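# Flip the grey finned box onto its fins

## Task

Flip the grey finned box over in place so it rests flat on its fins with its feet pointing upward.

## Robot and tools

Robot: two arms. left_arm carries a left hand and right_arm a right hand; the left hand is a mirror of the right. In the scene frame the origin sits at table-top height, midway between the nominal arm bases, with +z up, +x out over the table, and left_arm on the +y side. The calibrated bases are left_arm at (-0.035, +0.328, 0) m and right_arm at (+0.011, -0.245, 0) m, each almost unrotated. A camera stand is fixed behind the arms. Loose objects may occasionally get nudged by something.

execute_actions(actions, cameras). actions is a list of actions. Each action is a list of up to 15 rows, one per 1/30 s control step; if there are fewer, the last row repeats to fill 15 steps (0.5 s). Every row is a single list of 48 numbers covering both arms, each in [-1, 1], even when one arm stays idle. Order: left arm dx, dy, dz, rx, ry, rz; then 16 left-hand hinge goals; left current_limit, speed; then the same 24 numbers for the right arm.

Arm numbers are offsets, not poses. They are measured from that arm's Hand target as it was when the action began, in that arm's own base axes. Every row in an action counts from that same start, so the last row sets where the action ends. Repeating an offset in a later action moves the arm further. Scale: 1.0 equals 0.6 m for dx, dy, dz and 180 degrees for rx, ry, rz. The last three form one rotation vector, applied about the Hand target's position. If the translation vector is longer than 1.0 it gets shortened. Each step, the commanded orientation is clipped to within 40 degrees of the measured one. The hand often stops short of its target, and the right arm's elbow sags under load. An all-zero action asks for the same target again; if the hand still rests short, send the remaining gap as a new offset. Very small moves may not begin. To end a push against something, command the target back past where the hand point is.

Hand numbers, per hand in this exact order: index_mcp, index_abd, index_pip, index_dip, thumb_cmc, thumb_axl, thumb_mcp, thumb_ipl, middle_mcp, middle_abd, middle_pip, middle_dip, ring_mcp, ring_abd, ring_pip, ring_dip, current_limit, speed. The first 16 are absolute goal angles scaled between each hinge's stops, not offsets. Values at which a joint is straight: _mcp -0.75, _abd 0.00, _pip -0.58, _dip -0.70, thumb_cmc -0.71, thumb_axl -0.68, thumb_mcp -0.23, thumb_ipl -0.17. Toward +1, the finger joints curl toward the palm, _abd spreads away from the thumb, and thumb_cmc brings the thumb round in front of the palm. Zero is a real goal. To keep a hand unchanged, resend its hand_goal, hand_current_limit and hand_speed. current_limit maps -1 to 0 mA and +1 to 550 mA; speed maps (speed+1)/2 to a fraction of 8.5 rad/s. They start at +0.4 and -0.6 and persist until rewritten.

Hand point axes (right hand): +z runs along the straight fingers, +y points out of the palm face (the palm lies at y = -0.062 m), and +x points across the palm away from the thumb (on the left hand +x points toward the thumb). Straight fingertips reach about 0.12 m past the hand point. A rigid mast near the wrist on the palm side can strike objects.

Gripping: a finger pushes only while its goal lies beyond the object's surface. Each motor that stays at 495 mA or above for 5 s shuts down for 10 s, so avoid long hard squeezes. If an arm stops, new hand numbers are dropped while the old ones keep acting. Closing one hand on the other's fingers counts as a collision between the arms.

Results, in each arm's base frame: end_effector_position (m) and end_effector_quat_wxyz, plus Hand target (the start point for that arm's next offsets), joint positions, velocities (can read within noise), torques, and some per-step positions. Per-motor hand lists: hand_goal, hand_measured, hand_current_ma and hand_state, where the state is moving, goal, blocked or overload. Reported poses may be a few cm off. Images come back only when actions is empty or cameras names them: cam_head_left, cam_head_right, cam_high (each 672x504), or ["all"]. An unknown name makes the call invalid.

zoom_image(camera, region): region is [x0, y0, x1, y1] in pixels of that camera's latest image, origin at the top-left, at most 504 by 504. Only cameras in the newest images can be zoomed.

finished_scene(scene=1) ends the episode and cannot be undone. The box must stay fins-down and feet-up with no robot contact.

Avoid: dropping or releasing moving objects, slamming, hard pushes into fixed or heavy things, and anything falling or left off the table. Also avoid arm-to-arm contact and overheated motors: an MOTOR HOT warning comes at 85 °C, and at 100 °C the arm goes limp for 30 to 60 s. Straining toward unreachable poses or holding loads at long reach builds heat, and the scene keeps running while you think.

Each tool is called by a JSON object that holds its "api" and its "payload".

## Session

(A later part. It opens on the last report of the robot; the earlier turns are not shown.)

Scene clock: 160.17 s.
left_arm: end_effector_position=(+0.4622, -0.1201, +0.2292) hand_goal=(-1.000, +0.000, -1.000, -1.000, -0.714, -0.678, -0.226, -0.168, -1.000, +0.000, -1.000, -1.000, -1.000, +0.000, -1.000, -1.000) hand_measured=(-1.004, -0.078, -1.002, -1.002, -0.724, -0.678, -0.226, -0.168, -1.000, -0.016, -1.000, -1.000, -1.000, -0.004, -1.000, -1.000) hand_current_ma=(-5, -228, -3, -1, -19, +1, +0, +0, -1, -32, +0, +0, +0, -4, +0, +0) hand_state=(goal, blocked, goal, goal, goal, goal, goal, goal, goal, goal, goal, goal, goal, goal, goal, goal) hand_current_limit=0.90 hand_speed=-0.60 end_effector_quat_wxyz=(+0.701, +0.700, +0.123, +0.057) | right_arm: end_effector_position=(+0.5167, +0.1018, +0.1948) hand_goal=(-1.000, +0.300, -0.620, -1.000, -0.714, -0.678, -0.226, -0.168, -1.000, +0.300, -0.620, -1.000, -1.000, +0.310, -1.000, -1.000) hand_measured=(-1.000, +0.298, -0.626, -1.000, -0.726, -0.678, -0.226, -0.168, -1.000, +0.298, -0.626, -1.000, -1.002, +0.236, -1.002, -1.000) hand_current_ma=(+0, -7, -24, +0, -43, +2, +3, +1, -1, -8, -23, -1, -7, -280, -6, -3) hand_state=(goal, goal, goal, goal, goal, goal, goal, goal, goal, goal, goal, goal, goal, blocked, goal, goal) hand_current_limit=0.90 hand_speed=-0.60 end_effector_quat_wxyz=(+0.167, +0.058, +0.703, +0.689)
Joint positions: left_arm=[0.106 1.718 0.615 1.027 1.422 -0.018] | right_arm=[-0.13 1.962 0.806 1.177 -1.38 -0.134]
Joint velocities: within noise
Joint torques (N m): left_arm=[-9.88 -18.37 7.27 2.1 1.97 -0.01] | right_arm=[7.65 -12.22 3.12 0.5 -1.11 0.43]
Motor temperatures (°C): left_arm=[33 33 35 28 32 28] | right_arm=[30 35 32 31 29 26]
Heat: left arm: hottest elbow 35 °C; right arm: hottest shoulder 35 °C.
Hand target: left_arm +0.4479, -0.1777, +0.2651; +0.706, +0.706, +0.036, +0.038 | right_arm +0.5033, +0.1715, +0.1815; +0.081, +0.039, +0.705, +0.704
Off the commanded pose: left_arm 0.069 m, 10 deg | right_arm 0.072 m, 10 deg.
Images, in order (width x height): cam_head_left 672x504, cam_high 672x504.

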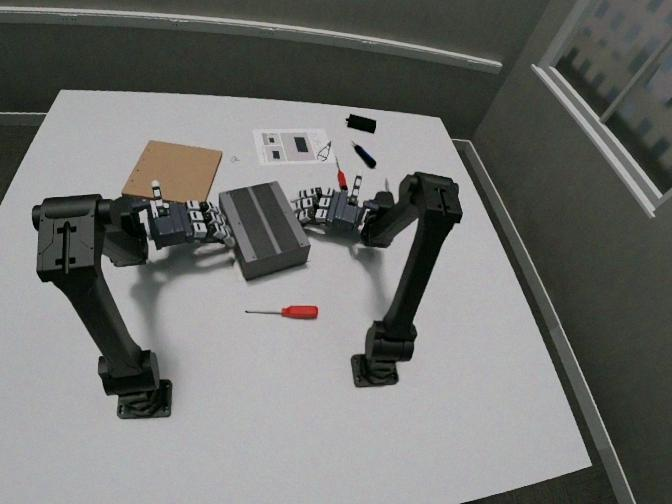

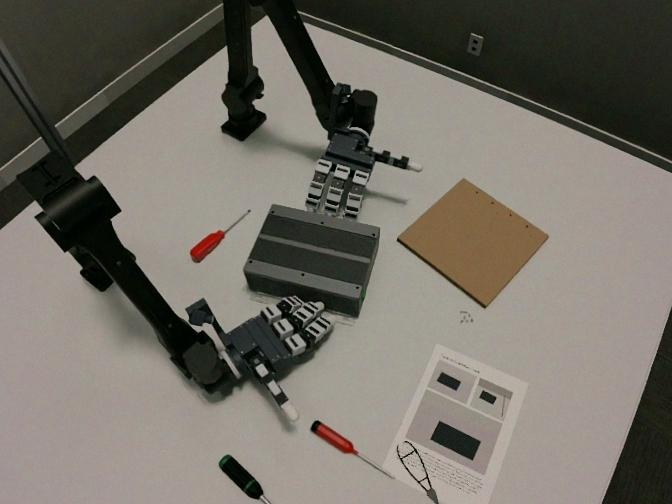

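{"api": "execute_actions", "payload": {"actions": [[[0,0.03,-0.0583,0,0,0,-1,0,-1,-1,-0.714,-0.678,-0.226,-0.168,-1,0,-1,-1,-1,0,-1,-1,0.9,-0.6,0,-0.03,0,0,0,0.0,-1,0.3,-0.62,-1,-0.714,-0.678,-0.226,-0.168,-1,0.3,-0.62,-1,-1,0.31,-1,-1,0.9,-0.6]],[[0,0.03,-0.0583,0,0,0,-1,0,-1,-1,-0.714,-0.678,-0.226,-0.168,-1,0,-1,-1,-1,0,-1,-1,0.9,-0.6,0,-0.025,0,0,0,0.0,-1,0.3,-0.62,-1,-0.714,-0.678,-0.226,-0.168,-1,0.3,-0.62,-1,-1,0.31,-1,-1,0.9,-0.6]]]}}

Scene clock: 163.07 s.
left_arm: end_effector_position=(+0.4486, -0.1177, +0.2124) hand_goal=(-1.000, +0.000, -1.000, -1.000, -0.714, -0.678, -0.226, -0.168, -1.000, +0.000, -1.000, -1.000, -1.000, +0.000, -1.000, -1.000) hand_measured=(-1.000, -0.010, -1.002, -1.000, -0.724, -0.678, -0.226, -0.168, -1.000, -0.002, -1.000, -1.000, -1.000, -0.002, -1.000, -1.000) hand_current_ma=(-1, -18, -1, -1, -19, +1, +0, +0, +0, -4, +0, +0, +0, -3, +0, +0) hand_state=(goal, goal, goal, goal, goal, goal, goal, goal, goal, goal, goal, goal, goal, goal, goal, goal) hand_current_limit=0.90 hand_speed=-0.60 end_effector_quat_wxyz=(+0.702, +0.707, +0.044, +0.079) | right_arm: end_effector_position=(+0.5141, +0.1020, +0.1960) hand_goal=(-1.000, +0.300, -0.620, -1.000, -0.714, -0.678, -0.226, -0.168, -1.000, +0.300, -0.620, -1.000, -1.000, +0.310, -1.000, -1.000) hand_measured=(-1.000, +0.298, -0.626, -1.000, -0.726, -0.678, -0.226, -0.168, -1.000, +0.292, -0.628, -1.000, -1.002, +0.208, -1.002, -1.000) hand_current_ma=(+0, -7, -24, +0, -43, +2, +3, +1, -1, -28, -31, -1, -5, -399, -3, -2) hand_state=(goal, goal, goal, goal, goal, goal, goal, goal, goal, goal, goal, goal, goal, blocked, goal, goal) hand_current_limit=0.90 hand_speed=-0.60 end_effector_quat_wxyz=(+0.158, +0.040, +0.705, +0.690)
Joint positions: left_arm=[0.126 1.811 0.648 1.102 1.523 0.112] | right_arm=[-0.134 1.962 0.821 1.152 -1.424 -0.158]
Joint torques (N m): left_arm=[-5.07 -10.87 4.68 1.42 0.88 -0.09] | right_arm=[3.84 -12.86 2.92 0.65 -1.83 0.48]
Heat: left arm: hottest elbow 35 °C; right arm: hottest shoulder 35 °C.
Hand target: left_arm +0.4479, -0.1418, +0.1950; +0.706, +0.706, +0.037, +0.038 | right_arm +0.5033, +0.1384, +0.1814; +0.081, +0.039, +0.705, +0.704
Off the commanded pose: left_arm 0.030 m, 5 deg | right_arm 0.041 m, 9 deg.
Step readings (end_effector_position of left_arm | right_arm):
0: (+0.4622, -0.1201, +0.2292) | (+0.5167, +0.1018, +0.1948)
1: (+0.4621, -0.1201, +0.2293) | (+0.5166, +0.1019, +0.1948)
2: (+0.4618, -0.1203, +0.2290) | (+0.5163, +0.1020, +0.1948)
4: (+0.4604, -0.1202, +0.2276) | (+0.5156, +0.1025, +0.1956)
8: (+0.4571, -0.1198, +0.2260) | (+0.5149, +0.1028, +0.1959)
15: (+0.4553, -0.1199, +0.2256) | (+0.5151, +0.1029, +0.1958)
16: (+0.4552, -0.1198, +0.2255) | (+0.5150, +0.1030, +0.1958)
17: (+0.4542, -0.1194, +0.2246) | (+0.5148, +0.1026, +0.1960)
19: (+0.4516, -0.1183, +0.2221) | (+0.5143, +0.1024, +0.1964)
23: (+0.4509, -0.1173, +0.2160) | (+0.5136, +0.1021, +0.1963)
30: (+0.4491, -0.1176, +0.2126) | (+0.5139, +0.1020, +0.1961)

{"api": "execute_actions", "payload": {"actions": [[[0,-0.01,0.00,0,0,0,-1,0,-1,-1,-0.714,-0.678,-0.226,-0.168,-1,0,-1,-1,-1,0,-1,-1,0.9,-0.6,0,0.01,-0.03,0,0,0.0,-1,0.3,-0.62,-1,-0.714,-0.678,-0.226,-0.168,-1,0.3,-0.62,-1,-1,0.25,-1,-1,0.9,-0.6]],[[0.0083,-0.04,0.0333,0,0,0,-1,0,-1,-1,-0.714,-0.678,-0.226,-0.168,-1,0,-1,-1,-1,0,-1,-1,0.9,-0.6,-0.0083,0.04,0,0,0,0.0,-1,0.3,-0.62,-1,-0.714,-0.678,-0.226,-0.168,-1,0.3,-0.62,-1,-1,0.25,-1,-1,0.9,-0.6]]]}}

Scene clock: 164.90 s.
left_arm: end_effector_position=(+0.4603, -0.1197, +0.2147) hand_goal=(-1.000, +0.000, -1.000, -1.000, -0.714, -0.678, -0.226, -0.168, -1.000, +0.000, -1.000, -1.000, -1.000, +0.000, -1.000, -1.000) hand_measured=(-1.002, +0.040, -1.002, -1.000, -0.724, -0.678, -0.226, -0.168, -1.000, -0.002, -1.000, -1.000, -1.000, -0.002, -1.000, -1.000) hand_current_ma=(-3, +94, -2, -1, -19, +1, +0, +0, +0, -3, +0, +0, +0, -3, +0, +0) hand_state=(goal, blocked, goal, goal, goal, goal, goal, goal, goal, goal, goal, goal, goal, goal, goal, goal) hand_current_limit=0.90 hand_speed=-0.60 end_effector_quat_wxyz=(+0.699, +0.706, +0.072, +0.089) | right_arm: end_effector_position=(+0.5162, +0.1021, +0.1953) hand_goal=(-1.000, +0.300, -0.620, -1.000, -0.714, -0.678, -0.226, -0.168, -1.000, +0.300, -0.620, -1.000, -1.000, +0.250, -1.000, -1.000) hand_measured=(-1.000, +0.298, -0.626, -1.000, -0.726, -0.678, -0.226, -0.168, -1.000, +0.300, -0.630, -1.000, -1.002, +0.210, -1.002, -1.000) hand_current_ma=(+0, -7, -24, +0, -43, +2, +3, +1, +0, +0, -33, -1, -4, -146, -3, -2) hand_state=(goal, goal, goal, goal, goal, goal, goal, goal, goal, goal, goal, goal, goal, blocked, goal, goal) hand_current_limit=0.90 hand_speed=-0.60 end_effector_quat_wxyz=(+0.165, +0.049, +0.704, +0.689)
Joint positions: left_arm=[0.114 1.8 0.648 1.094 1.457 0.083] | right_arm=[-0.131 1.967 0.816 1.181 -1.398 -0.136]
Joint torques (N m): left_arm=[-9.82 -14.45 5.12 1.54 0.87 -0.26] | right_arm=[8.94 -10.4 1.73 1.83 -0.68 0.34]
Heat: left arm: hottest elbow 35 °C; right arm: hottest shoulder 35 °C.
Hand target: left_arm +0.4528, -0.1717, +0.2150; +0.706, +0.706, +0.036, +0.038 | right_arm +0.4983, +0.1685, +0.1633; +0.081, +0.039, +0.705, +0.704
Off the commanded pose: left_arm 0.053 m, 7 deg | right_arm 0.076 m, 10 deg.
Step readings (end_effector_position of left_arm | right_arm):
0: (+0.4486, -0.1177, +0.2124) | (+0.5140, +0.1020, +0.1960)
1: (+0.4486, -0.1177, +0.2124) | (+0.5140, +0.1020, +0.1960)
2: (+0.4486, -0.1177, +0.2124) | (+0.5139, +0.1020, +0.1960)
4: (+0.4488, -0.1176, +0.2124) | (+0.5138, +0.1021, +0.1951)
8: (+0.4491, -0.1175, +0.2124) | (+0.5138, +0.1021, +0.1947)
15: (+0.4492, -0.1175, +0.2124) | (+0.5138, +0.1020, +0.1945)
16: (+0.4494, -0.1175, +0.2124) | (+0.5139, +0.1020, +0.1945)
17: (+0.4501, -0.1179, +0.2125) | (+0.5144, +0.1018, +0.1946)
19: (+0.4527, -0.1188, +0.2137) | (+0.5154, +0.1022, +0.1948)
23: (+0.4581, -0.1197, +0.2146) | (+0.5168, +0.1021, +0.1953)
30: (+0.4601, -0.1198, +0.2146) | (+0.5163, +0.1022, +0.1954)

{"api": "execute_actions", "payload": {"actions": [[[-0.0167,-0.0333,0.0333,0,0,-0.0111,-1,0,-1,-1,-0.714,-0.678,-0.226,-0.168,-1,0,-1,-1,-1,0,-1,-1,0.9,-0.6,-0.0083,0.025,0.0,0,0,0.0,-1,0.3,-0.62,-1,-0.714,-0.678,-0.226,-0.168,-1,0.3,-0.62,-1,-1,0.25,-1,-1,0.9,-0.6]],[[-0.0033,-0.0083,0.03,0,0,0,-1,0,-1,-1,-0.714,-0.678,-0.226,-0.168,-1,0,-1,-1,-1,0,-1,-1,0.9,-0.6,-0.0,0.01,0,0,0,0.0,-1,0.3,-0.62,-1,-0.714,-0.678,-0.226,-0.168,-1,0.3,-0.62,-1,-1,0.25,-1,-1,0.9,-0.6]]]}}

Scene clock: 166.90 s.
left_arm: end_effector_position=(+0.4642, -0.1213, +0.2202) hand_goal=(-1.000, +0.000, -1.000, -1.000, -0.714, -0.678, -0.226, -0.168, -1.000, +0.000, -1.000, -1.000, -1.000, +0.000, -1.000, -1.000) hand_measured=(-1.002, -0.026, -1.002, -1.000, -0.724, -0.678, -0.226, -0.168, -1.002, -0.040, -1.000, -1.000, -1.000, -0.012, -1.000, -1.000) hand_current_ma=(-3, -58, -2, -1, -19, +1, +0, +0, -2, -100, -1, +0, -1, -20, +0, +0) hand_state=(goal, blocked, goal, goal, goal, goal, goal, goal, goal, blocked, goal, goal, goal, goal, goal, goal) hand_current_limit=0.90 hand_speed=-0.60 end_effector_quat_wxyz=(+0.698, +0.704, +0.111, +0.072) | right_arm: end_effector_position=(+0.5158, +0.1031, +0.1943) hand_goal=(-1.000, +0.300, -0.620, -1.000, -0.714, -0.678, -0.226, -0.168, -1.000, +0.300, -0.620, -1.000, -1.000, +0.250, -1.000, -1.000) hand_measured=(-1.000, +0.298, -0.626, -1.000, -0.726, -0.678, -0.226, -0.168, -1.000, +0.304, -0.628, -1.000, -1.002, +0.212, -1.002, -1.002) hand_current_ma=(+0, -7, -24, +0, -43, +2, +3, +1, +0, +9, -25, -1, -7, -134, -7, -4) hand_state=(goal, goal, goal, goal, goal, goal, goal, goal, goal, goal, goal, goal, goal, blocked, goal, goal) hand_current_limit=0.90 hand_speed=-0.60 end_effector_quat_wxyz=(+0.174, +0.061, +0.701, +0.689)
Joint positions: left_arm=[0.104 1.747 0.627 1.014 1.415 0.052] | right_arm=[-0.125 1.967 0.799 1.212 -1.362 -0.117]
Joint torques (N m): left_arm=[-13.16 -19.37 5.71 2.28 2.37 -0.29] | right_arm=[10.93 -11.4 1.21 1.77 -0.53 0.23]
Heat: left arm: hottest elbow 35 °C; right arm: hottest shoulder 35 °C.
Hand target: left_arm +0.4409, -0.1966, +0.2530; +0.707, +0.707, +0.024, +0.026 | right_arm +0.4933, +0.1895, +0.1633; +0.081, +0.039, +0.705, +0.704
Off the commanded pose: left_arm 0.085 m, 11 deg | right_arm 0.094 m, 11 deg.
Step readings (end_effector_position of left_arm | right_arm):
0: (+0.4605, -0.1197, +0.2147) | (+0.5163, +0.1021, +0.1953)
1: (+0.4605, -0.1197, +0.2149) | (+0.5164, +0.1021, +0.1953)
2: (+0.4607, -0.1201, +0.2155) | (+0.5163, +0.1024, +0.1949)
4: (+0.4617, -0.1205, +0.2166) | (+0.5161, +0.1024, +0.1940)
8: (+0.4619, -0.1210, +0.2173) | (+0.5157, +0.1022, +0.1938)
15: (+0.4622, -0.1211, +0.2175) | (+0.5150, +0.1020, +0.1941)
16: (+0.4622, -0.1212, +0.2176) | (+0.5149, +0.1020, +0.1941)
17: (+0.4625, -0.1213, +0.2179) | (+0.5150, +0.1021, +0.1941)
19: (+0.4627, -0.1215, +0.2188) | (+0.5151, +0.1021, +0.1938)
23: (+0.4631, -0.1215, +0.2198) | (+0.5157, +0.1029, +0.1941)
30: (+0.4640, -0.1214, +0.2201) | (+0.5157, +0.1032, +0.1943)

{"api": "execute_actions", "payload": {"actions": [[[0,0,0.025,0,0,0,-1,0,-1,-1,-0.714,-0.678,-0.226,-0.168,-1,0,-1,-1,-1,0,-1,-1,0.9,-0.6,0,0,0.0,0,0,0.0,-1,0.3,-0.62,-1,-0.714,-0.678,-0.226,-0.168,-1,0.3,-0.62,-1,-1,0.25,-1,-1,0.9,-0.6]]], "cameras": ["cam_high"]}}

{"api": "zoom_image", "payload": {"camera": "cam_high", "region": [220, 170, 400, 330]}}

Scene clock: 167.87 s.
left_arm: end_effector_position=(+0.4657, -0.1212, +0.2264) hand_goal=(-1.000, +0.000, -1.000, -1.000, -0.714, -0.678, -0.226, -0.168, -1.000, +0.000, -1.000, -1.000, -1.000, +0.000, -1.000, -1.000) hand_measured=(-1.002, -0.050, -1.002, -1.002, -0.724, -0.678, -0.226, -0.168, -1.002, -0.042, -1.000, -1.000, -1.000, -0.010, -1.000, -1.000) hand_current_ma=(-5, -129, -3, -1, -19, +1, +0, +0, -2, -102, -1, +0, +0, -16, +0, +0) hand_state=(goal, blocked, goal, goal, goal, goal, goal, goal, goal, blocked, goal, goal, goal, goal, goal, goal) hand_current_limit=0.90 hand_speed=-0.60 end_effector_quat_wxyz=(+0.698, +0.703, +0.125, +0.061) | right_arm: end_effector_position=(+0.5160, +0.1035, +0.1944) hand_goal=(-1.000, +0.300, -0.620, -1.000, -0.714, -0.678, -0.226, -0.168, -1.000, +0.300, -0.620, -1.000, -1.000, +0.250, -1.000, -1.000) hand_measured=(-1.000, +0.298, -0.626, -1.000, -0.726, -0.678, -0.226, -0.168, -1.000, +0.304, -0.628, -1.000, -1.002, +0.208, -1.002, -1.002) hand_current_ma=(+0, -7, -24, +0, -43, +2, +3, +1, +0, +9, -25, -1, -7, -149, -7, -4) hand_state=(goal, goal, goal, goal, goal, goal, goal, goal, goal, goal, goal, goal, goal, blocked, goal, goal) hand_current_limit=0.90 hand_speed=-0.60 end_effector_quat_wxyz=(+0.174, +0.061, +0.701, +0.689)
Joint positions: left_arm=[0.103 1.717 0.623 0.975 1.41 0.028] | right_arm=[-0.124 1.967 0.799 1.213 -1.36 -0.117]
Joint torques (N m): left_arm=[-12.98 -19.6 6.41 2.58 2.64 -0.18] | right_arm=[10.7 -10.23 1.18 1.4 -0.71 0.31]
Heat: left arm: hottest elbow 35 °C; right arm: hottest shoulder 35 °C.
Hand target: left_arm +0.4409, -0.1966, +0.2679; +0.707, +0.707, +0.024, +0.026 | right_arm +0.4934, +0.1894, +0.1633; +0.081, +0.039, +0.705, +0.704
Off the commanded pose: left_arm 0.090 m, 12 deg | right_arm 0.094 m, 11 deg.
Step readings (end_effector_position of left_arm | right_arm):
0: (+0.4642, -0.1213, +0.2202) | (+0.5158, +0.1031, +0.1943)
1: (+0.4642, -0.1213, +0.2203) | (+0.5158, +0.1031, +0.1943)
2: (+0.4643, -0.1213, +0.2205) | (+0.5158, +0.1031, +0.1943)
4: (+0.4648, -0.1214, +0.2220) | (+0.5158, +0.1031, +0.1943)
8: (+0.4656, -0.1213, +0.2231) | (+0.5160, +0.1036, +0.1944)
15: (+0.4656, -0.1212, +0.2264) | (+0.5160, +0.1036, +0.1944)
Images, in order (width x height): cam_high 672x504.

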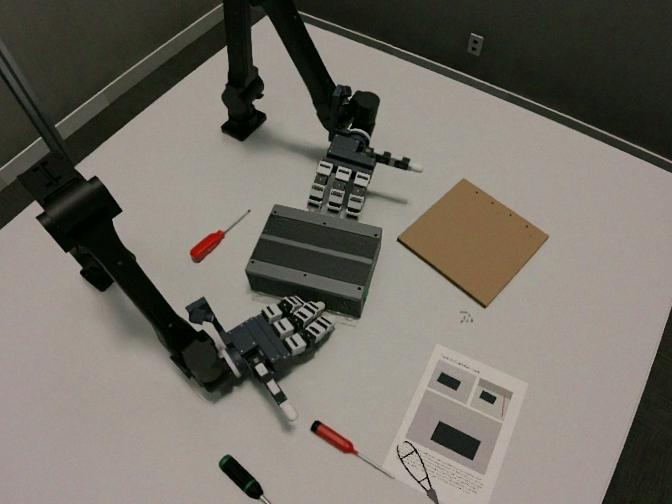

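Scaled by 2.800.

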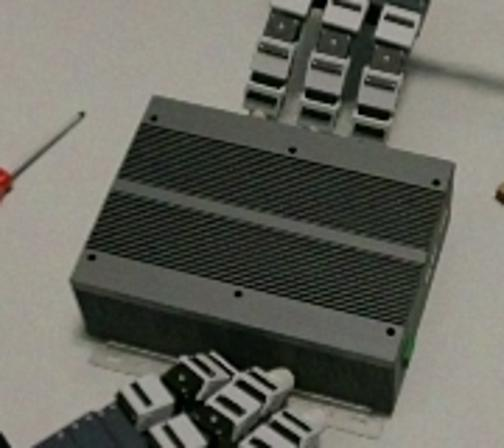

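{"api": "execute_actions", "payload": {"actions": [[[0,-0.0083,0.0167,0,0,0,-1,0,-1,-1,-0.714,-0.678,-0.226,-0.168,-1,0,-1,-1,-1,0,-1,-1,0.9,-0.6,0,0.0083,-0.01,0,0,0.0,-1,0.3,-0.62,-1,-0.714,-0.678,-0.226,-0.168,-1,0.3,-0.62,-1,-1,0.25,-1,-1,0.9,-0.6]]]}}

Scene clock: 169.17 s.
left_arm: end_effector_position=(+0.4667, -0.1217, +0.2326) hand_goal=(-1.000, +0.000, -1.000, -1.000, -0.714, -0.678, -0.226, -0.168, -1.000, +0.000, -1.000, -1.000, -1.000, +0.000, -1.000, -1.000) hand_measured=(-1.004, -0.058, -1.002, -1.002, -0.724, -0.678, -0.226, -0.168, -1.002, -0.042, -1.000, -1.000, -1.000, -0.008, -1.000, -1.000) hand_current_ma=(-5, -155, -3, -1, -19, +1, +0, +0, -2, -102, -1, +0, +0, -14, +0, +0) hand_state=(goal, blocked, goal, goal, goal, goal, goal, goal, goal, blocked, goal, goal, goal, goal, goal, goal) hand_current_limit=0.90 hand_speed=-0.60 end_effector_quat_wxyz=(+0.697, +0.702, +0.131, +0.061) | right_arm: end_effector_position=(+0.5163, +0.1051, +0.1954) hand_goal=(-1.000, +0.300, -0.620, -1.000, -0.714, -0.678, -0.226, -0.168, -1.000, +0.300, -0.620, -1.000, -1.000, +0.250, -1.000, -1.000) hand_measured=(-1.000, +0.298, -0.626, -1.000, -0.726, -0.678, -0.226, -0.168, -1.000, +0.304, -0.628, -1.000, -1.002, +0.198, -1.002, -1.002) hand_current_ma=(+0, -7, -24, +0, -43, +2, +3, +1, +0, +9, -25, -1, -8, -189, -7, -4) hand_state=(goal, goal, goal, goal, goal, goal, goal, goal, goal, goal, goal, goal, goal, blocked, goal, goal) hand_current_limit=0.90 hand_speed=-0.60 end_effector_quat_wxyz=(+0.182, +0.059, +0.700, +0.688)
Joint positions: left_arm=[0.1 1.694 0.621 0.956 1.398 0.018] | right_arm=[-0.12 1.968 0.799 1.224 -1.347 -0.12]
Joint torques (N m): left_arm=[-13.57 -19.78 7.08 2.65 2.73 -0.18] | right_arm=[11.28 -9.47 1.44 1.78 -0.73 0.26]
Heat: left arm: hottest elbow 35 °C; right arm: hottest shoulder 35 °C.
Hand target: left_arm +0.4410, -0.2017, +0.2780; +0.707, +0.707, +0.024, +0.026 | right_arm +0.4934, +0.1944, +0.1574; +0.081, +0.039, +0.705, +0.704
Off the commanded pose: left_arm 0.095 m, 13 deg | right_arm 0.100 m, 12 deg.
Step readings (end_effector_position of left_arm | right_arm):
0: (+0.4657, -0.1212, +0.2264) | (+0.5160, +0.1035, +0.1944)
1: (+0.4657, -0.1212, +0.2264) | (+0.5160, +0.1035, +0.1944)
2: (+0.4659, -0.1211, +0.2266) | (+0.5160, +0.1037, +0.1945)
4: (+0.4663, -0.1212, +0.2270) | (+0.5158, +0.1039, +0.1950)
8: (+0.4670, -0.1215, +0.2291) | (+0.5162, +0.1048, +0.1954)
15: (+0.4665, -0.1218, +0.2329) | (+0.5163, +0.1051, +0.1954)

{"api": "execute_actions", "payload": {"actions": [], "cameras": ["cam_high", "cam_head_left"]}}

{"api": "zoom_image", "payload": {"camera": "cam_high", "region": [220, 170, 400, 330]}}

{"api": "zoom_image", "payload": {"camera": "cam_head_left", "region": [140, 170, 340, 290]}}

Scene clock: 169.37 s.
left_arm: end_effector_position=(+0.4667, -0.1217, +0.2326) hand_goal=(-1.000, +0.000, -1.000, -1.000, -0.714, -0.678, -0.226, -0.168, -1.000, +0.000, -1.000, -1.000, -1.000, +0.000, -1.000, -1.000) hand_measured=(-1.004, -0.058, -1.002, -1.002, -0.724, -0.678, -0.226, -0.168, -1.002, -0.042, -1.000, -1.000, -1.000, -0.008, -1.000, -1.000) hand_current_ma=(-5, -155, -3, -1, -19, +1, +0, +0, -2, -102, -1, +0, +0, -14, +0, +0) hand_state=(goal, blocked, goal, goal, goal, goal, goal, goal, goal, blocked, goal, goal, goal, goal, goal, goal) hand_current_limit=0.90 hand_speed=-0.60 end_effector_quat_wxyz=(+0.697, +0.702, +0.131, +0.061) | right_arm: end_effector_position=(+0.5163, +0.1051, +0.1954) hand_goal=(-1.000, +0.300, -0.620, -1.000, -0.714, -0.678, -0.226, -0.168, -1.000, +0.300, -0.620, -1.000, -1.000, +0.250, -1.000, -1.000) hand_measured=(-1.000, +0.298, -0.626, -1.000, -0.726, -0.678, -0.226, -0.168, -1.000, +0.304, -0.628, -1.000, -1.002, +0.198, -1.002, -1.002) hand_current_ma=(+0, -7, -24, +0, -43, +2, +3, +1, +0, +9, -25, -1, -8, -189, -7, -4) hand_state=(goal, goal, goal, goal, goal, goal, goal, goal, goal, goal, goal, goal, goal, blocked, goal, goal) hand_current_limit=0.90 hand_speed=-0.60 end_effector_quat_wxyz=(+0.182, +0.059, +0.700, +0.688)
Joint positions: left_arm=[0.1 1.694 0.621 0.956 1.398 0.018] | right_arm=[-0.12 1.968 0.799 1.224 -1.347 -0.12]
Joint velocities: within noise
Joint torques (N m): left_arm=[-13.74 -19.72 6.91 2.52 2.76 -0.18] | right_arm=[11.63 -9.17 1.26 1.62 -0.77 0.24]
Motor temperatures (°C): left_arm=[33 33 35 28 34 28] | right_arm=[30 35 32 31 29 26]
Heat: left arm: hottest elbow 35 °C; right arm: hottest shoulder 35 °C.
Hand target: left_arm +0.4410, -0.2017, +0.2780; +0.707, +0.707, +0.024, +0.026 | right_arm +0.4934, +0.1944, +0.1574; +0.081, +0.039, +0.705, +0.704
Off the commanded pose: left_arm 0.095 m, 13 deg | right_arm 0.100 m, 12 deg.
Images, in order (width x height): cam_head_left 672x504, cam_high 672x504.

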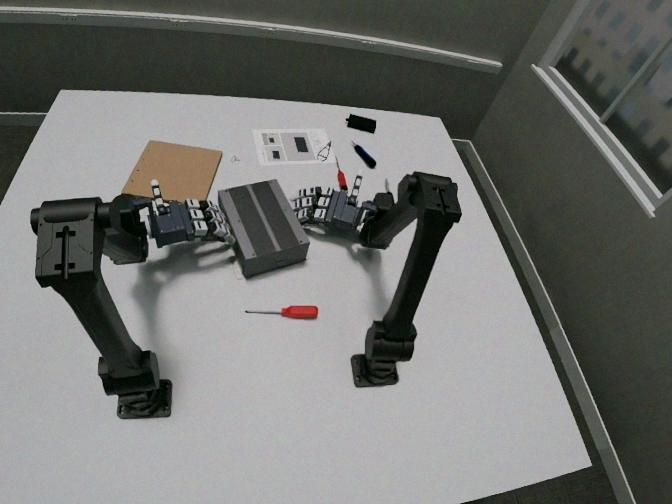

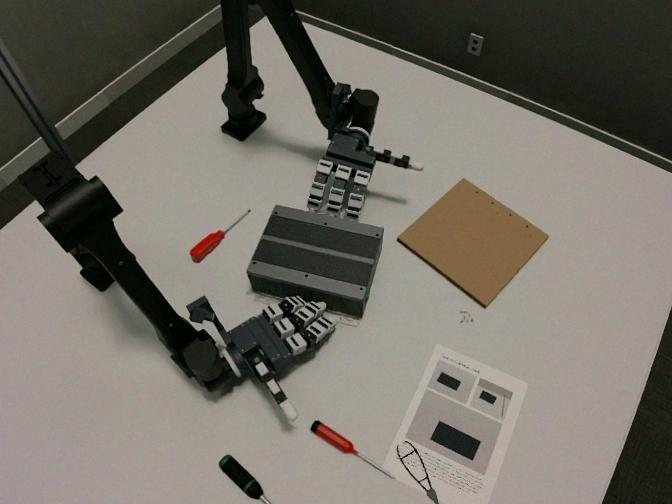

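Scaled by 2.800.

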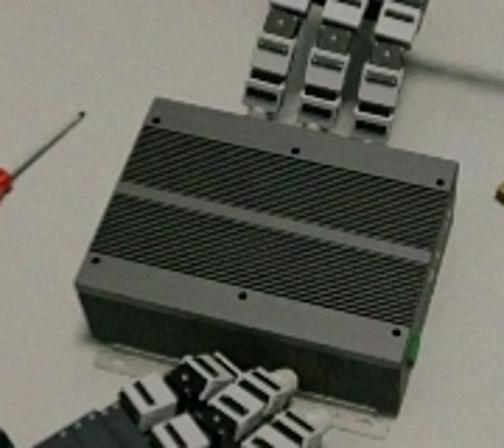

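Scaled by 2.520.

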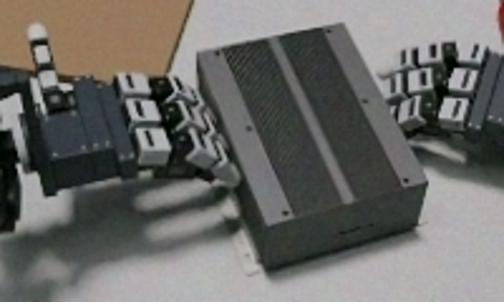

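{"api": "execute_actions", "payload": {"actions": [[[0,-0.0083,0.0167,0,0,0,-1,0,-1,-1,-0.714,-0.678,-0.226,-0.168,-1,0,-1,-1,-1,0,-1,-1,0.9,-0.6,0,0.0,0,0,0,0.0,-1,0.3,-0.62,-1,-0.714,-0.678,-0.226,-0.168,-1,0.3,-0.62,-1,-1,0.25,-1,-1,0.9,-0.6]]], "cameras": ["cam_high", "cam_head_left"]}}

{"api": "zoom_image", "payload": {"camera": "cam_high", "region": [220, 170, 400, 330]}}

{"api": "zoom_image", "payload": {"camera": "cam_head_left", "region": [140, 170, 340, 290]}}

Scene clock: 170.60 s.
left_arm: end_effector_position=(+0.4662, -0.1253, +0.2442) hand_goal=(-1.000, +0.000, -1.000, -1.000, -0.714, -0.678, -0.226, -0.168, -1.000, +0.000, -1.000, -1.000, -1.000, +0.000, -1.000, -1.000) hand_measured=(-1.004, -0.062, -1.002, -1.002, -0.724, -0.678, -0.226, -0.168, -1.002, -0.042, -1.000, -1.000, -1.000, -0.004, -1.000, -1.000) hand_current_ma=(-5, -172, -3, -1, -19, +1, +0, +0, -2, -106, -1, +0, +0, -6, +0, +0) hand_state=(goal, blocked, goal, goal, goal, goal, goal, goal, goal, blocked, goal, goal, goal, goal, goal, goal) hand_current_limit=0.90 hand_speed=-0.60 end_effector_quat_wxyz=(+0.697, +0.702, +0.131, +0.063) | right_arm: end_effector_position=(+0.5165, +0.1049, +0.1957) hand_goal=(-1.000, +0.300, -0.620, -1.000, -0.714, -0.678, -0.226, -0.168, -1.000, +0.300, -0.620, -1.000, -1.000, +0.250, -1.000, -1.000) hand_measured=(-1.000, +0.298, -0.626, -1.000, -0.726, -0.678, -0.226, -0.168, -1.000, +0.300, -0.628, -1.000, -1.002, +0.196, -1.002, -1.002) hand_current_ma=(+0, -7, -24, +0, -43, +2, +3, +1, +0, +1, -25, -1, -7, -195, -7, -4) hand_state=(goal, goal, goal, goal, goal, goal, goal, goal, goal, goal, goal, goal, goal, blocked, goal, goal) hand_current_limit=0.90 hand_speed=-0.60 end_effector_quat_wxyz=(+0.184, +0.059, +0.700, +0.688)
Joint positions: left_arm=[0.091 1.658 0.621 0.931 1.385 0.009] | right_arm=[-0.12 1.968 0.799 1.227 -1.345 -0.12]
Joint torques (N m): left_arm=[-13.57 -19.19 7.51 2.54 2.77 -0.13] | right_arm=[10.81 -9.11 1.16 1.72 -0.93 0.28]
Heat: left arm: hottest elbow 35 °C; right arm: hottest shoulder 35 °C.
Hand target: left_arm +0.4409, -0.2067, +0.2881; +0.707, +0.707, +0.024, +0.026 | right_arm +0.4933, +0.1944, +0.1574; +0.081, +0.039, +0.705, +0.704
Off the commanded pose: left_arm 0.096 m, 13 deg | right_arm 0.100 m, 12 deg.
Step readings (end_effector_position of left_arm | right_arm):
0: (+0.4667, -0.1217, +0.2326) | (+0.5163, +0.1051, +0.1954)
1: (+0.4667, -0.1217, +0.2326) | (+0.5163, +0.1051, +0.1954)
2: (+0.4669, -0.1216, +0.2328) | (+0.5163, +0.1051, +0.1954)
4: (+0.4672, -0.1220, +0.2338) | (+0.5163, +0.1051, +0.1954)
8: (+0.4666, -0.1241, +0.2393) | (+0.5163, +0.1051, +0.1954)
15: (+0.4662, -0.1253, +0.2440) | (+0.5163, +0.1050, +0.1957)
Images, in order (width x height): cam_head_left 672x504, cam_high 672x504.

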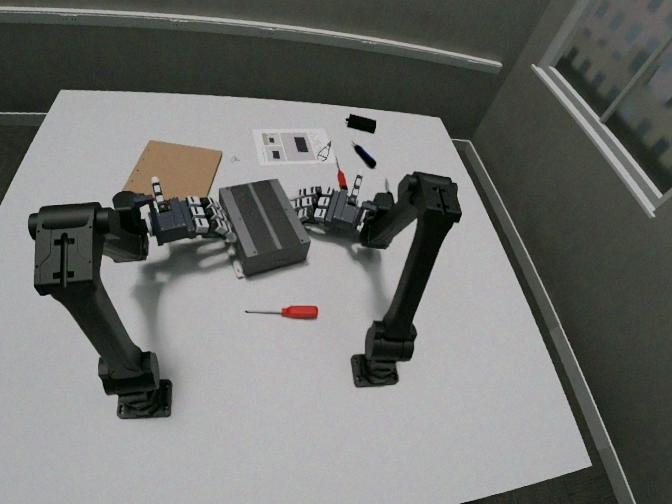

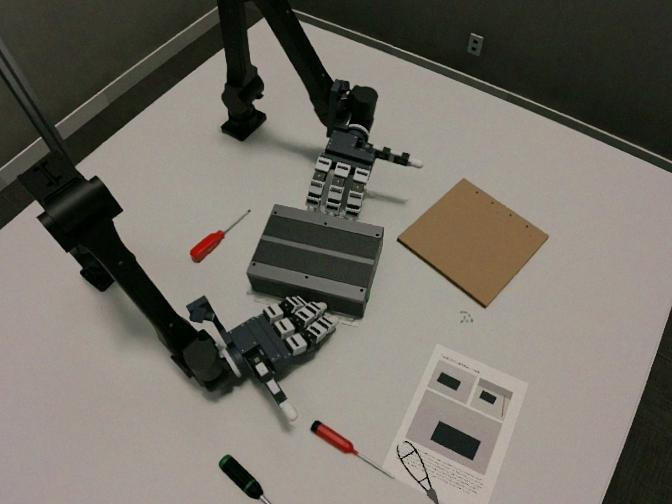

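Scaled by 2.800.

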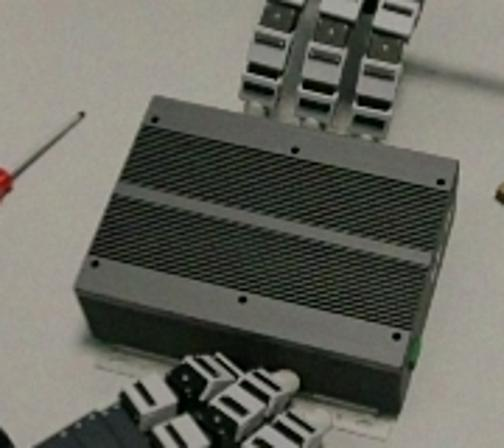

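Scaled by 2.520.

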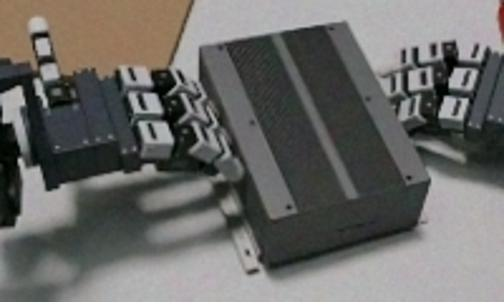

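{"api": "execute_actions", "payload": {"actions": [[[0.0017,-0.0167,0.0033,0,0,0,-1,0,-1,-1,-0.714,-0.678,-0.226,-0.168,-1,0,-1,-1,-1,0,-1,-1,0.9,-0.6,0,0.0,0,0,0,0.0,-1,0.3,-0.62,-1,-0.714,-0.678,-0.226,-0.168,-1,0.3,-0.62,-1,-1,0.25,-1,-1,0.9,-0.6]]], "cameras": ["cam_high", "cam_head_left"]}}

Scene clock: 173.17 s.
left_arm: end_effector_position=(+0.4669, -0.1274, +0.2477) hand_goal=(-1.000, +0.000, -1.000, -1.000, -0.714, -0.678, -0.226, -0.168, -1.000, +0.000, -1.000, -1.000, -1.000, +0.000, -1.000, -1.000) hand_measured=(-1.004, -0.062, -1.002, -1.002, -0.724, -0.678, -0.226, -0.168, -1.002, -0.042, -1.002, -1.000, -1.000, -0.004, -1.000, -1.000) hand_current_ma=(-5, -172, -3, -1, -19, +1, +0, +0, -2, -106, -1, +0, +0, -7, +0, +0) hand_state=(goal, blocked, goal, goal, goal, goal, goal, goal, goal, blocked, goal, goal, goal, goal, goal, goal) hand_current_limit=0.90 hand_speed=-0.60 end_effector_quat_wxyz=(+0.697, +0.701, +0.133, +0.067) | right_arm: end_effector_position=(+0.5172, +0.1046, +0.1958) hand_goal=(-1.000, +0.300, -0.620, -1.000, -0.714, -0.678, -0.226, -0.168, -1.000, +0.300, -0.620, -1.000, -1.000, +0.250, -1.000, -1.000) hand_measured=(-1.000, +0.298, -0.626, -1.000, -0.726, -0.678, -0.226, -0.168, -1.000, +0.300, -0.628, -1.000, -1.002, +0.196, -1.002, -1.002) hand_current_ma=(+0, -7, -24, +0, -43, +2, +3, +1, +0, +0, -25, -1, -7, -198, -7, -4) hand_state=(goal, goal, goal, goal, goal, goal, goal, goal, goal, goal, goal, goal, goal, blocked, goal, goal) hand_current_limit=0.90 hand_speed=-0.60 end_effector_quat_wxyz=(+0.185, +0.061, +0.700, +0.687)
Joint positions: left_arm=[0.084 1.649 0.621 0.93 1.372 0.004] | right_arm=[-0.12 1.968 0.799 1.227 -1.34 -0.12]
Joint torques (N m): left_arm=[-15.09 -18.26 7.66 2.59 2.4 -0.13] | right_arm=[11.11 -9.7 1.26 1.54 -1.02 0.22]
Heat: left arm: hottest elbow 35 °C; right arm: hottest shoulder 35 °C.
Hand target: left_arm +0.4420, -0.2166, +0.2899; +0.707, +0.707, +0.024, +0.025 | right_arm +0.4934, +0.1944, +0.1574; +0.081, +0.039, +0.705, +0.704
Off the commanded pose: left_arm 0.102 m, 13 deg | right_arm 0.101 m, 12 deg.
Step readings (end_effector_position of left_arm | right_arm):
0: (+0.4662, -0.1253, +0.2442) | (+0.5165, +0.1049, +0.1957)
1: (+0.4663, -0.1253, +0.2442) | (+0.5165, +0.1049, +0.1957)
2: (+0.4663, -0.1252, +0.2444) | (+0.5165, +0.1049, +0.1957)
4: (+0.4664, -0.1255, +0.2448) | (+0.5165, +0.1049, +0.1957)
8: (+0.4666, -0.1269, +0.2469) | (+0.5170, +0.1047, +0.1958)
15: (+0.4669, -0.1274, +0.2478) | (+0.5172, +0.1046, +0.1958)
Images, in order (width x height): cam_head_left 672x504, cam_high 672x504.

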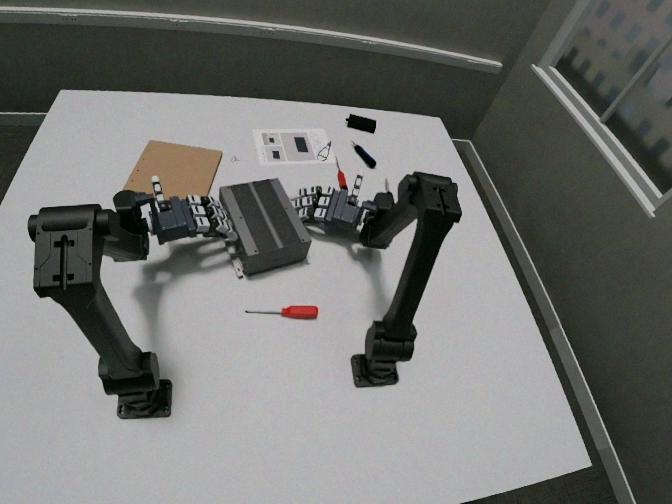

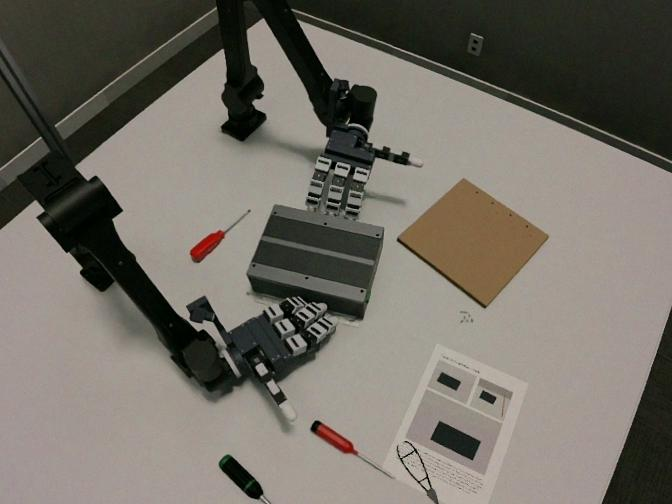

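{"api": "execute_actions", "payload": {"actions": [[[0.0017,-0.0133,0.01,0,0,0,-1,0,-1,-1,-0.714,-0.678,-0.226,-0.168,-1,0,-1,-1,-1,0,-1,-1,0.9,-0.6,0,0.0,0,0,0,0.0,-1,0.3,-0.62,-1,-0.714,-0.678,-0.226,-0.168,-1,0.3,-0.62,-1,-1,0.25,-1,-1,0.9,-0.6]]]}}

Scene clock: 174.17 s.
left_arm: end_effector_position=(+0.4675, -0.1308, +0.2534) hand_goal=(-1.000, +0.000, -1.000, -1.000, -0.714, -0.678, -0.226, -0.168, -1.000, +0.000, -1.000, -1.000, -1.000, +0.000, -1.000, -1.000) hand_measured=(-1.004, -0.062, -1.002, -1.002, -0.724, -0.678, -0.226, -0.168, -1.002, -0.042, -1.002, -1.000, -1.000, -0.006, -1.000, -1.000) hand_current_ma=(-5, -172, -3, -1, -19, +1, +0, +0, -2, -106, -1, -1, +0, -9, +0, +0) hand_state=(goal, blocked, goal, goal, goal, goal, goal, goal, goal, blocked, goal, goal, goal, goal, goal, goal) hand_current_limit=0.90 hand_speed=-0.60 end_effector_quat_wxyz=(+0.697, +0.701, +0.135, +0.069) | right_arm: end_effector_position=(+0.5178, +0.1043, +0.1960) hand_goal=(-1.000, +0.300, -0.620, -1.000, -0.714, -0.678, -0.226, -0.168, -1.000, +0.300, -0.620, -1.000, -1.000, +0.250, -1.000, -1.000) hand_measured=(-1.000, +0.298, -0.626, -1.000, -0.726, -0.678, -0.226, -0.168, -1.000, +0.300, -0.628, -1.000, -1.002, +0.196, -1.002, -1.002) hand_current_ma=(+0, -7, -24, +0, -43, +2, +3, +1, +0, -1, -31, -1, -7, -198, -6, -3) hand_state=(goal, goal, goal, goal, goal, goal, goal, goal, goal, goal, goal, goal, goal, blocked, goal, goal) hand_current_limit=0.90 hand_speed=-0.60 end_effector_quat_wxyz=(+0.189, +0.062, +0.700, +0.686)
Joint positions: left_arm=[0.074 1.629 0.621 0.914 1.355 0] | right_arm=[-0.12 1.968 0.799 1.228 -1.334 -0.123]
Joint torques (N m): left_arm=[-16.21 -18.02 8.14 2.44 2.39 -0.14] | right_arm=[11.58 -10.29 1.33 1.31 -1.39 0.31]
Heat: left arm: hottest elbow 35 °C; right arm: hottest shoulder 35 °C.
Hand target: left_arm +0.4430, -0.2247, +0.2960; +0.707, +0.707, +0.024, +0.026 | right_arm +0.4933, +0.1944, +0.1574; +0.081, +0.039, +0.705, +0.704
Off the commanded pose: left_arm 0.106 m, 14 deg | right_arm 0.101 m, 13 deg.
Step readings (end_effector_position of left_arm | right_arm):
0: (+0.4669, -0.1274, +0.2477) | (+0.5172, +0.1046, +0.1958)
1: (+0.4669, -0.1274, +0.2479) | (+0.5172, +0.1046, +0.1958)
2: (+0.4670, -0.1275, +0.2479) | (+0.5172, +0.1046, +0.1958)
4: (+0.4672, -0.1278, +0.2487) | (+0.5172, +0.1046, +0.1958)
8: (+0.4672, -0.1299, +0.2522) | (+0.5177, +0.1043, +0.1960)
15: (+0.4674, -0.1308, +0.2535) | (+0.5178, +0.1043, +0.1960)

{"api": "execute_actions", "payload": {"actions": [[[0.0033,-0.02,0.0033,0,0,-0.01,-1,0,-1,-1,-0.714,-0.678,-0.226,-0.168,-1,0,-1,-1,-1,0,-1,-1,0.9,-0.6,0,0.0,0,0,0,0.0,-1,0.3,-0.62,-1,-0.714,-0.678,-0.226,-0.168,-1,0.3,-0.62,-1,-1,0.25,-1,-1,0.9,-0.6]]]}}

Scene clock: 175.27 s.
left_arm: end_effector_position=(+0.4675, -0.1312, +0.2532) hand_goal=(-1.000, +0.000, -1.000, -1.000, -0.714, -0.678, -0.226, -0.168, -1.000, +0.000, -1.000, -1.000, -1.000, +0.000, -1.000, -1.000) hand_measured=(-1.004, -0.062, -1.002, -1.002, -0.724, -0.678, -0.226, -0.168, -1.002, -0.044, -1.002, -1.000, -1.000, -0.006, -1.000, -1.000) hand_current_ma=(-5, -172, -3, -1, -19, +1, +0, +0, -2, -107, -1, -1, +0, -10, +0, +0) hand_state=(goal, blocked, goal, goal, goal, goal, goal, goal, goal, blocked, goal, goal, goal, goal, goal, goal) hand_current_limit=0.90 hand_speed=-0.60 end_effector_quat_wxyz=(+0.696, +0.701, +0.136, +0.068) | right_arm: end_effector_position=(+0.5178, +0.1043, +0.1960) hand_goal=(-1.000, +0.300, -0.620, -1.000, -0.714, -0.678, -0.226, -0.168, -1.000, +0.300, -0.620, -1.000, -1.000, +0.250, -1.000, -1.000) hand_measured=(-1.000, +0.298, -0.626, -1.000, -0.726, -0.678, -0.226, -0.168, -1.000, +0.300, -0.628, -1.000, -1.002, +0.196, -1.002, -1.002) hand_current_ma=(+0, -7, -24, +0, -43, +2, +3, +1, +0, -1, -31, -1, -7, -198, -6, -3) hand_state=(goal, goal, goal, goal, goal, goal, goal, goal, goal, goal, goal, goal, goal, blocked, goal, goal) hand_current_limit=0.90 hand_speed=-0.60 end_effector_quat_wxyz=(+0.189, +0.062, +0.700, +0.686)
Joint positions: left_arm=[0.074 1.629 0.621 0.911 1.355 0] | right_arm=[-0.12 1.968 0.799 1.228 -1.334 -0.123]
Joint torques (N m): left_arm=[-17.03 -17.38 9.07 2.3 2.91 -0.13] | right_arm=[11.05 -9.82 1.42 1.57 -1.36 0.3]
Heat: left arm: hottest elbow 36 °C; right arm: hottest shoulder 35 °C.
Hand target: left_arm +0.4449, -0.2366, +0.2981; +0.707, +0.707, +0.013, +0.015 | right_arm +0.4933, +0.1944, +0.1574; +0.081, +0.039, +0.705, +0.704
Off the commanded pose: left_arm 0.117 m, 15 deg | right_arm 0.101 m, 13 deg.
Step readings (end_effector_position of left_arm | right_arm):
0: (+0.4675, -0.1308, +0.2534) | (+0.5178, +0.1043, +0.1960)
1: (+0.4675, -0.1308, +0.2534) | (+0.5178, +0.1043, +0.1960)
2: (+0.4676, -0.1308, +0.2533) | (+0.5178, +0.1043, +0.1960)
4: (+0.4675, -0.1310, +0.2532) | (+0.5178, +0.1043, +0.1960)
8: (+0.4675, -0.1312, +0.2533) | (+0.5178, +0.1043, +0.1960)
15: (+0.4675, -0.1312, +0.2532) | (+0.5178, +0.1043, +0.1960)

{"api": "execute_actions", "payload": {"actions": [[[0.0,-0.0,0.02,0,0,0,-1,0,-1,-1,-0.714,-0.678,-0.226,-0.168,-1,0,-1,-1,-1,0,-1,-1,0.9,-0.6,0,0.0,0,0,0,0.0,-1,0.3,-0.62,-1,-0.714,-0.678,-0.226,-0.168,-1,0.3,-0.62,-1,-1,0.25,-1,-1,0.9,-0.6]]]}}

Scene clock: 176.47 s.
left_arm: end_effector_position=(+0.4673, -0.1342, +0.2583) hand_goal=(-1.000, +0.000, -1.000, -1.000, -0.714, -0.678, -0.226, -0.168, -1.000, +0.000, -1.000, -1.000, -1.000, +0.000, -1.000, -1.000) hand_measured=(-1.002, -0.074, -1.002, -1.002, -0.724, -0.678, -0.226, -0.168, -1.002, -0.054, -1.002, -1.000, -1.000, -0.016, -1.000, -1.000) hand_current_ma=(-5, -213, -3, -1, -19, +1, +0, +0, -2, -139, -1, -1, -1, -29, +0, +0) hand_state=(goal, blocked, goal, goal, goal, goal, goal, goal, goal, blocked, goal, goal, goal, goal, goal, goal) hand_current_limit=0.90 hand_speed=-0.60 end_effector_quat_wxyz=(+0.695, +0.702, +0.139, +0.067) | right_arm: end_effector_position=(+0.5181, +0.1040, +0.1960) hand_goal=(-1.000, +0.300, -0.620, -1.000, -0.714, -0.678, -0.226, -0.168, -1.000, +0.300, -0.620, -1.000, -1.000, +0.250, -1.000, -1.000) hand_measured=(-1.000, +0.298, -0.626, -1.000, -0.726, -0.678, -0.226, -0.168, -1.000, +0.300, -0.630, -1.000, -1.002, +0.196, -1.002, -1.000) hand_current_ma=(+0, -7, -24, +0, -43, +2, +3, +1, +0, -1, -37, -1, -6, -198, -6, -2) hand_state=(goal, goal, goal, goal, goal, goal, goal, goal, goal, goal, goal, goal, goal, blocked, goal, goal) hand_current_limit=0.90 hand_speed=-0.60 end_effector_quat_wxyz=(+0.189, +0.062, +0.699, +0.686)
Joint positions: left_arm=[0.066 1.604 0.621 0.871 1.344 0.009] | right_arm=[-0.12 1.968 0.799 1.228 -1.333 -0.123]
Joint torques (N m): left_arm=[-16.79 -17.79 9.99 2.3 3.38 -0.25] | right_arm=[10.46 -9.35 1.18 1.69 -1.4 0.25]
Heat: left arm: hottest elbow 36 °C; right arm: hottest shoulder 35 °C.
Hand target: left_arm +0.4450, -0.2367, +0.3100; +0.707, +0.707, +0.013, +0.014 | right_arm +0.4933, +0.1944, +0.1574; +0.081, +0.039, +0.705, +0.704
Off the commanded pose: left_arm 0.117 m, 16 deg | right_arm 0.101 m, 13 deg.
Step readings (end_effector_position of left_arm | right_arm):
0: (+0.4675, -0.1312, +0.2532) | (+0.5178, +0.1043, +0.1960)
1: (+0.4675, -0.1312, +0.2531) | (+0.5178, +0.1043, +0.1960)
2: (+0.4675, -0.1312, +0.2533) | (+0.5178, +0.1043, +0.1960)
4: (+0.4675, -0.1316, +0.2544) | (+0.5178, +0.1043, +0.1960)
8: (+0.4672, -0.1334, +0.2578) | (+0.5180, +0.1042, +0.1960)
15: (+0.4673, -0.1341, +0.2584) | (+0.5181, +0.1040, +0.1960)

{"api": "execute_actions", "payload": {"actions": [[[0.0,-0.0033,0.0133,0,0,0,-1,0,-1,-1,-0.714,-0.678,-0.226,-0.168,-1,0,-1,-1,-1,0,-1,-1,0.9,-0.6,0,0.0,0,0,0,0.0,-1,0.3,-0.62,-1,-0.714,-0.678,-0.226,-0.168,-1,0.3,-0.62,-1,-1,0.25,-1,-1,0.9,-0.6]]], "cameras": ["cam_high", "cam_head_left", "cam_head_right"]}}

{"api": "zoom_image", "payload": {"camera": "cam_high", "region": [220, 170, 400, 330]}}

{"api": "zoom_image", "payload": {"camera": "cam_head_left", "region": [140, 170, 340, 290]}}

Scene clock: 177.57 s.
left_arm: end_effector_position=(+0.4677, -0.1358, +0.2613) hand_goal=(-1.000, +0.000, -1.000, -1.000, -0.714, -0.678, -0.226, -0.168, -1.000, +0.000, -1.000, -1.000, -1.000, +0.000, -1.000, -1.000) hand_measured=(-1.002, -0.084, -1.002, -1.002, -0.724, -0.678, -0.226, -0.168, -1.002, -0.058, -1.002, -1.000, -1.000, -0.016, -1.000, -1.000) hand_current_ma=(-5, -245, -3, -1, -19, +1, +0, +0, -2, -155, -1, -1, -1, -29, +0, +0) hand_state=(goal, blocked, goal, goal, goal, goal, goal, goal, goal, blocked, goal, goal, goal, goal, goal, goal) hand_current_limit=0.90 hand_speed=-0.60 end_effector_quat_wxyz=(+0.694, +0.703, +0.145, +0.064) | right_arm: end_effector_position=(+0.5181, +0.1038, +0.1960) hand_goal=(-1.000, +0.300, -0.620, -1.000, -0.714, -0.678, -0.226, -0.168, -1.000, +0.300, -0.620, -1.000, -1.000, +0.250, -1.000, -1.000) hand_measured=(-1.000, +0.298, -0.626, -1.000, -0.726, -0.678, -0.226, -0.168, -1.000, +0.300, -0.630, -1.000, -1.002, +0.196, -1.002, -1.000) hand_current_ma=(+0, -7, -24, +0, -43, +2, +3, +1, +0, -1, -37, -1, -6, -197, -5, -2) hand_state=(goal, goal, goal, goal, goal, goal, goal, goal, goal, goal, goal, goal, goal, blocked, goal, goal) hand_current_limit=0.90 hand_speed=-0.60 end_effector_quat_wxyz=(+0.190, +0.062, +0.699, +0.686)
Joint positions: left_arm=[0.061 1.586 0.621 0.838 1.335 0.013] | right_arm=[-0.121 1.968 0.799 1.228 -1.333 -0.123]
Joint torques (N m): left_arm=[-17.26 -18.02 10.41 2.4 3.62 -0.23] | right_arm=[11.75 -9.41 1.4 1.46 -1.45 0.3]
Heat: left arm: hottest wrist yaw 37 °C; right arm: hottest shoulder 35 °C.
Hand target: left_arm +0.4449, -0.2387, +0.3181; +0.707, +0.707, +0.013, +0.014 | right_arm +0.4933, +0.1945, +0.1574; +0.081, +0.039, +0.705, +0.704
Off the commanded pose: left_arm 0.120 m, 16 deg | right_arm 0.102 m, 13 deg.
Step readings (end_effector_position of left_arm | right_arm):
0: (+0.4672, -0.1342, +0.2585) | (+0.5181, +0.1040, +0.1960)
1: (+0.4672, -0.1342, +0.2585) | (+0.5181, +0.1040, +0.1960)
2: (+0.4674, -0.1342, +0.2585) | (+0.5181, +0.1040, +0.1960)
4: (+0.4676, -0.1342, +0.2590) | (+0.5181, +0.1040, +0.1960)
8: (+0.4675, -0.1354, +0.2610) | (+0.5181, +0.1038, +0.1960)
15: (+0.4677, -0.1358, +0.2614) | (+0.5181, +0.1038, +0.1960)

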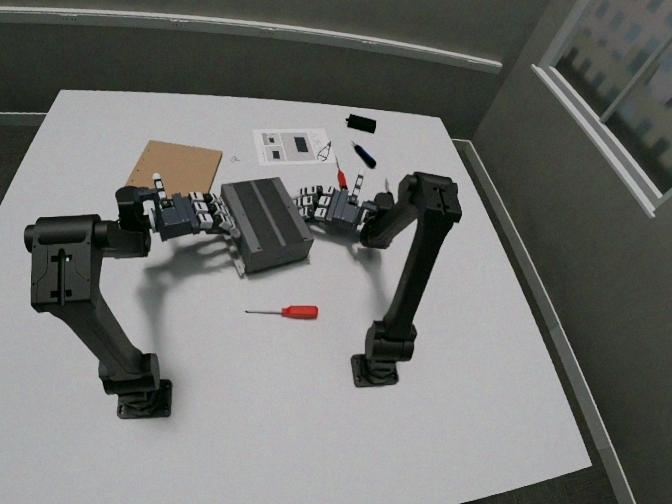

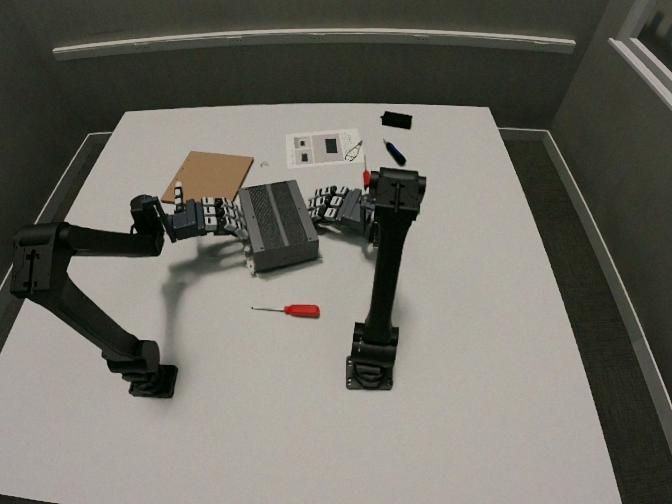

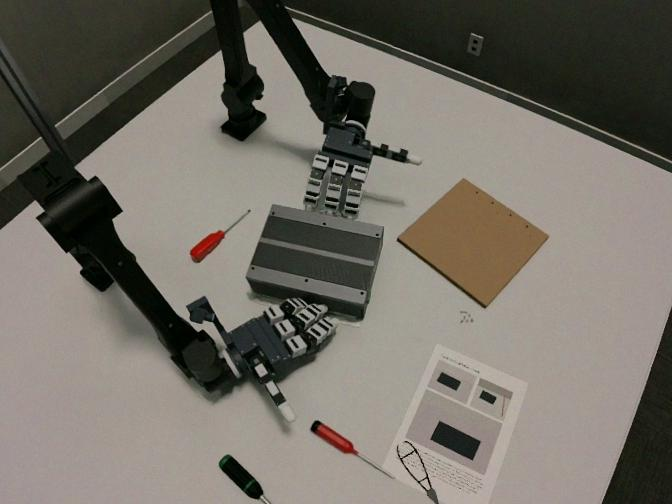

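Scaled by 2.800.

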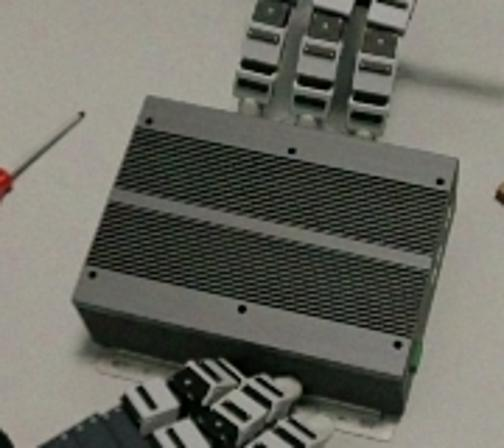

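Scaled by 2.520.

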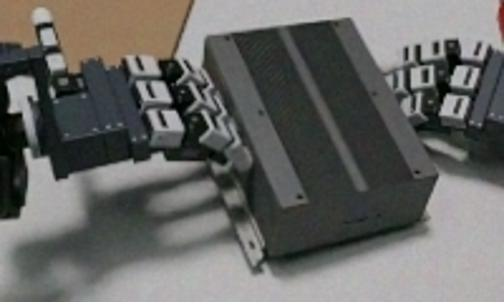

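{"api": "execute_actions", "payload": {"actions": [[[0.0,-0.01,0.0133,0,0,0,-1,0,-1,-1,-0.714,-0.678,-0.226,-0.168,-1,0,-1,-1,-1,0,-1,-1,0.9,-0.6,0,0.0,0,0,0,0.0,-1,0.3,-0.62,-1,-0.714,-0.678,-0.226,-0.168,-1,0.3,-0.62,-1,-1,0.25,-1,-1,0.9,-0.6]],[[0.0,-0.01,0.01,0,0,0,-1,0,-1,-1,-0.714,-0.678,-0.226,-0.168,-1,0,-1,-1,-1,0,-1,-1,0.9,-0.6,0,0.0,0,0,0,0.0,-1,0.3,-0.62,-1,-0.714,-0.678,-0.226,-0.168,-1,0.3,-0.62,-1,-1,0.25,-1,-1,0.9,-0.6]]]}}

Scene clock: 179.27 s.
left_arm: end_effector_position=(+0.4661, -0.1462, +0.2819) hand_goal=(-1.000, +0.000, -1.000, -1.000, -0.714, -0.678, -0.226, -0.168, -1.000, +0.000, -1.000, -1.000, -1.000, +0.000, -1.000, -1.000) hand_measured=(-1.004, -0.092, -1.002, -1.002, -0.724, -0.678, -0.226, -0.168, -1.002, -0.058, -1.002, -1.000, -1.000, -0.004, -1.000, -1.000) hand_current_ma=(-5, -274, -4, -2, -19, +1, +0, +0, -2, -155, -1, -1, +0, -5, +0, +0) hand_state=(goal, blocked, goal, goal, goal, goal, goal, goal, goal, blocked, goal, goal, goal, goal, goal, goal) hand_current_limit=0.90 hand_speed=-0.60 end_effector_quat_wxyz=(+0.694, +0.704, +0.138, +0.069) | right_arm: end_effector_position=(+0.5189, +0.1009, +0.1960) hand_goal=(-1.000, +0.300, -0.620, -1.000, -0.714, -0.678, -0.226, -0.168, -1.000, +0.300, -0.620, -1.000, -1.000, +0.250, -1.000, -1.000) hand_measured=(-1.000, +0.298, -0.626, -1.000, -0.726, -0.678, -0.226, -0.168, -1.000, +0.302, -0.632, -1.000, -1.002, +0.208, -1.002, -1.000) hand_current_ma=(+0, -7, -24, +0, -43, +2, +3, +1, +0, +8, -44, -1, -5, -151, -5, -1) hand_state=(goal, goal, goal, goal, goal, goal, goal, goal, goal, goal, goal, goal, goal, blocked, goal, goal) hand_current_limit=0.90 hand_speed=-0.60 end_effector_quat_wxyz=(+0.192, +0.065, +0.699, +0.686)
Joint positions: left_arm=[0.036 1.531 0.633 0.787 1.312 0.014] | right_arm=[-0.126 1.968 0.799 1.228 -1.331 -0.123]
Joint torques (N m): left_arm=[-17.2 -15.5 11.08 2.39 3.35 -0.23] | right_arm=[11.05 -9.64 1.63 1.58 -1.53 0.29]
Heat: left arm: hottest wrist yaw 38 °C; right arm: hottest shoulder 35 °C.
Hand target: left_arm +0.4449, -0.2506, +0.3319; +0.707, +0.707, +0.013, +0.014 | right_arm +0.4933, +0.1945, +0.1574; +0.081, +0.039, +0.705, +0.704
Off the commanded pose: left_arm 0.118 m, 16 deg | right_arm 0.104 m, 13 deg.
Step readings (end_effector_position of left_arm | right_arm):
0: (+0.4677, -0.1358, +0.2613) | (+0.5181, +0.1038, +0.1960)
1: (+0.4678, -0.1358, +0.2613) | (+0.5181, +0.1038, +0.1960)
2: (+0.4679, -0.1357, +0.2614) | (+0.5181, +0.1038, +0.1960)
4: (+0.4680, -0.1362, +0.2622) | (+0.5181, +0.1038, +0.1960)
8: (+0.4669, -0.1383, +0.2665) | (+0.5183, +0.1031, +0.1960)
15: (+0.4657, -0.1400, +0.2704) | (+0.5184, +0.1027, +0.1960)
16: (+0.4659, -0.1399, +0.2702) | (+0.5184, +0.1027, +0.1960)
17: (+0.4659, -0.1400, +0.2703) | (+0.5184, +0.1027, +0.1960)
19: (+0.4661, -0.1404, +0.2709) | (+0.5184, +0.1027, +0.1960)
23: (+0.4657, -0.1425, +0.2745) | (+0.5186, +0.1021, +0.1960)
30: (+0.4653, -0.1455, +0.2809) | (+0.5188, +0.1011, +0.1960)


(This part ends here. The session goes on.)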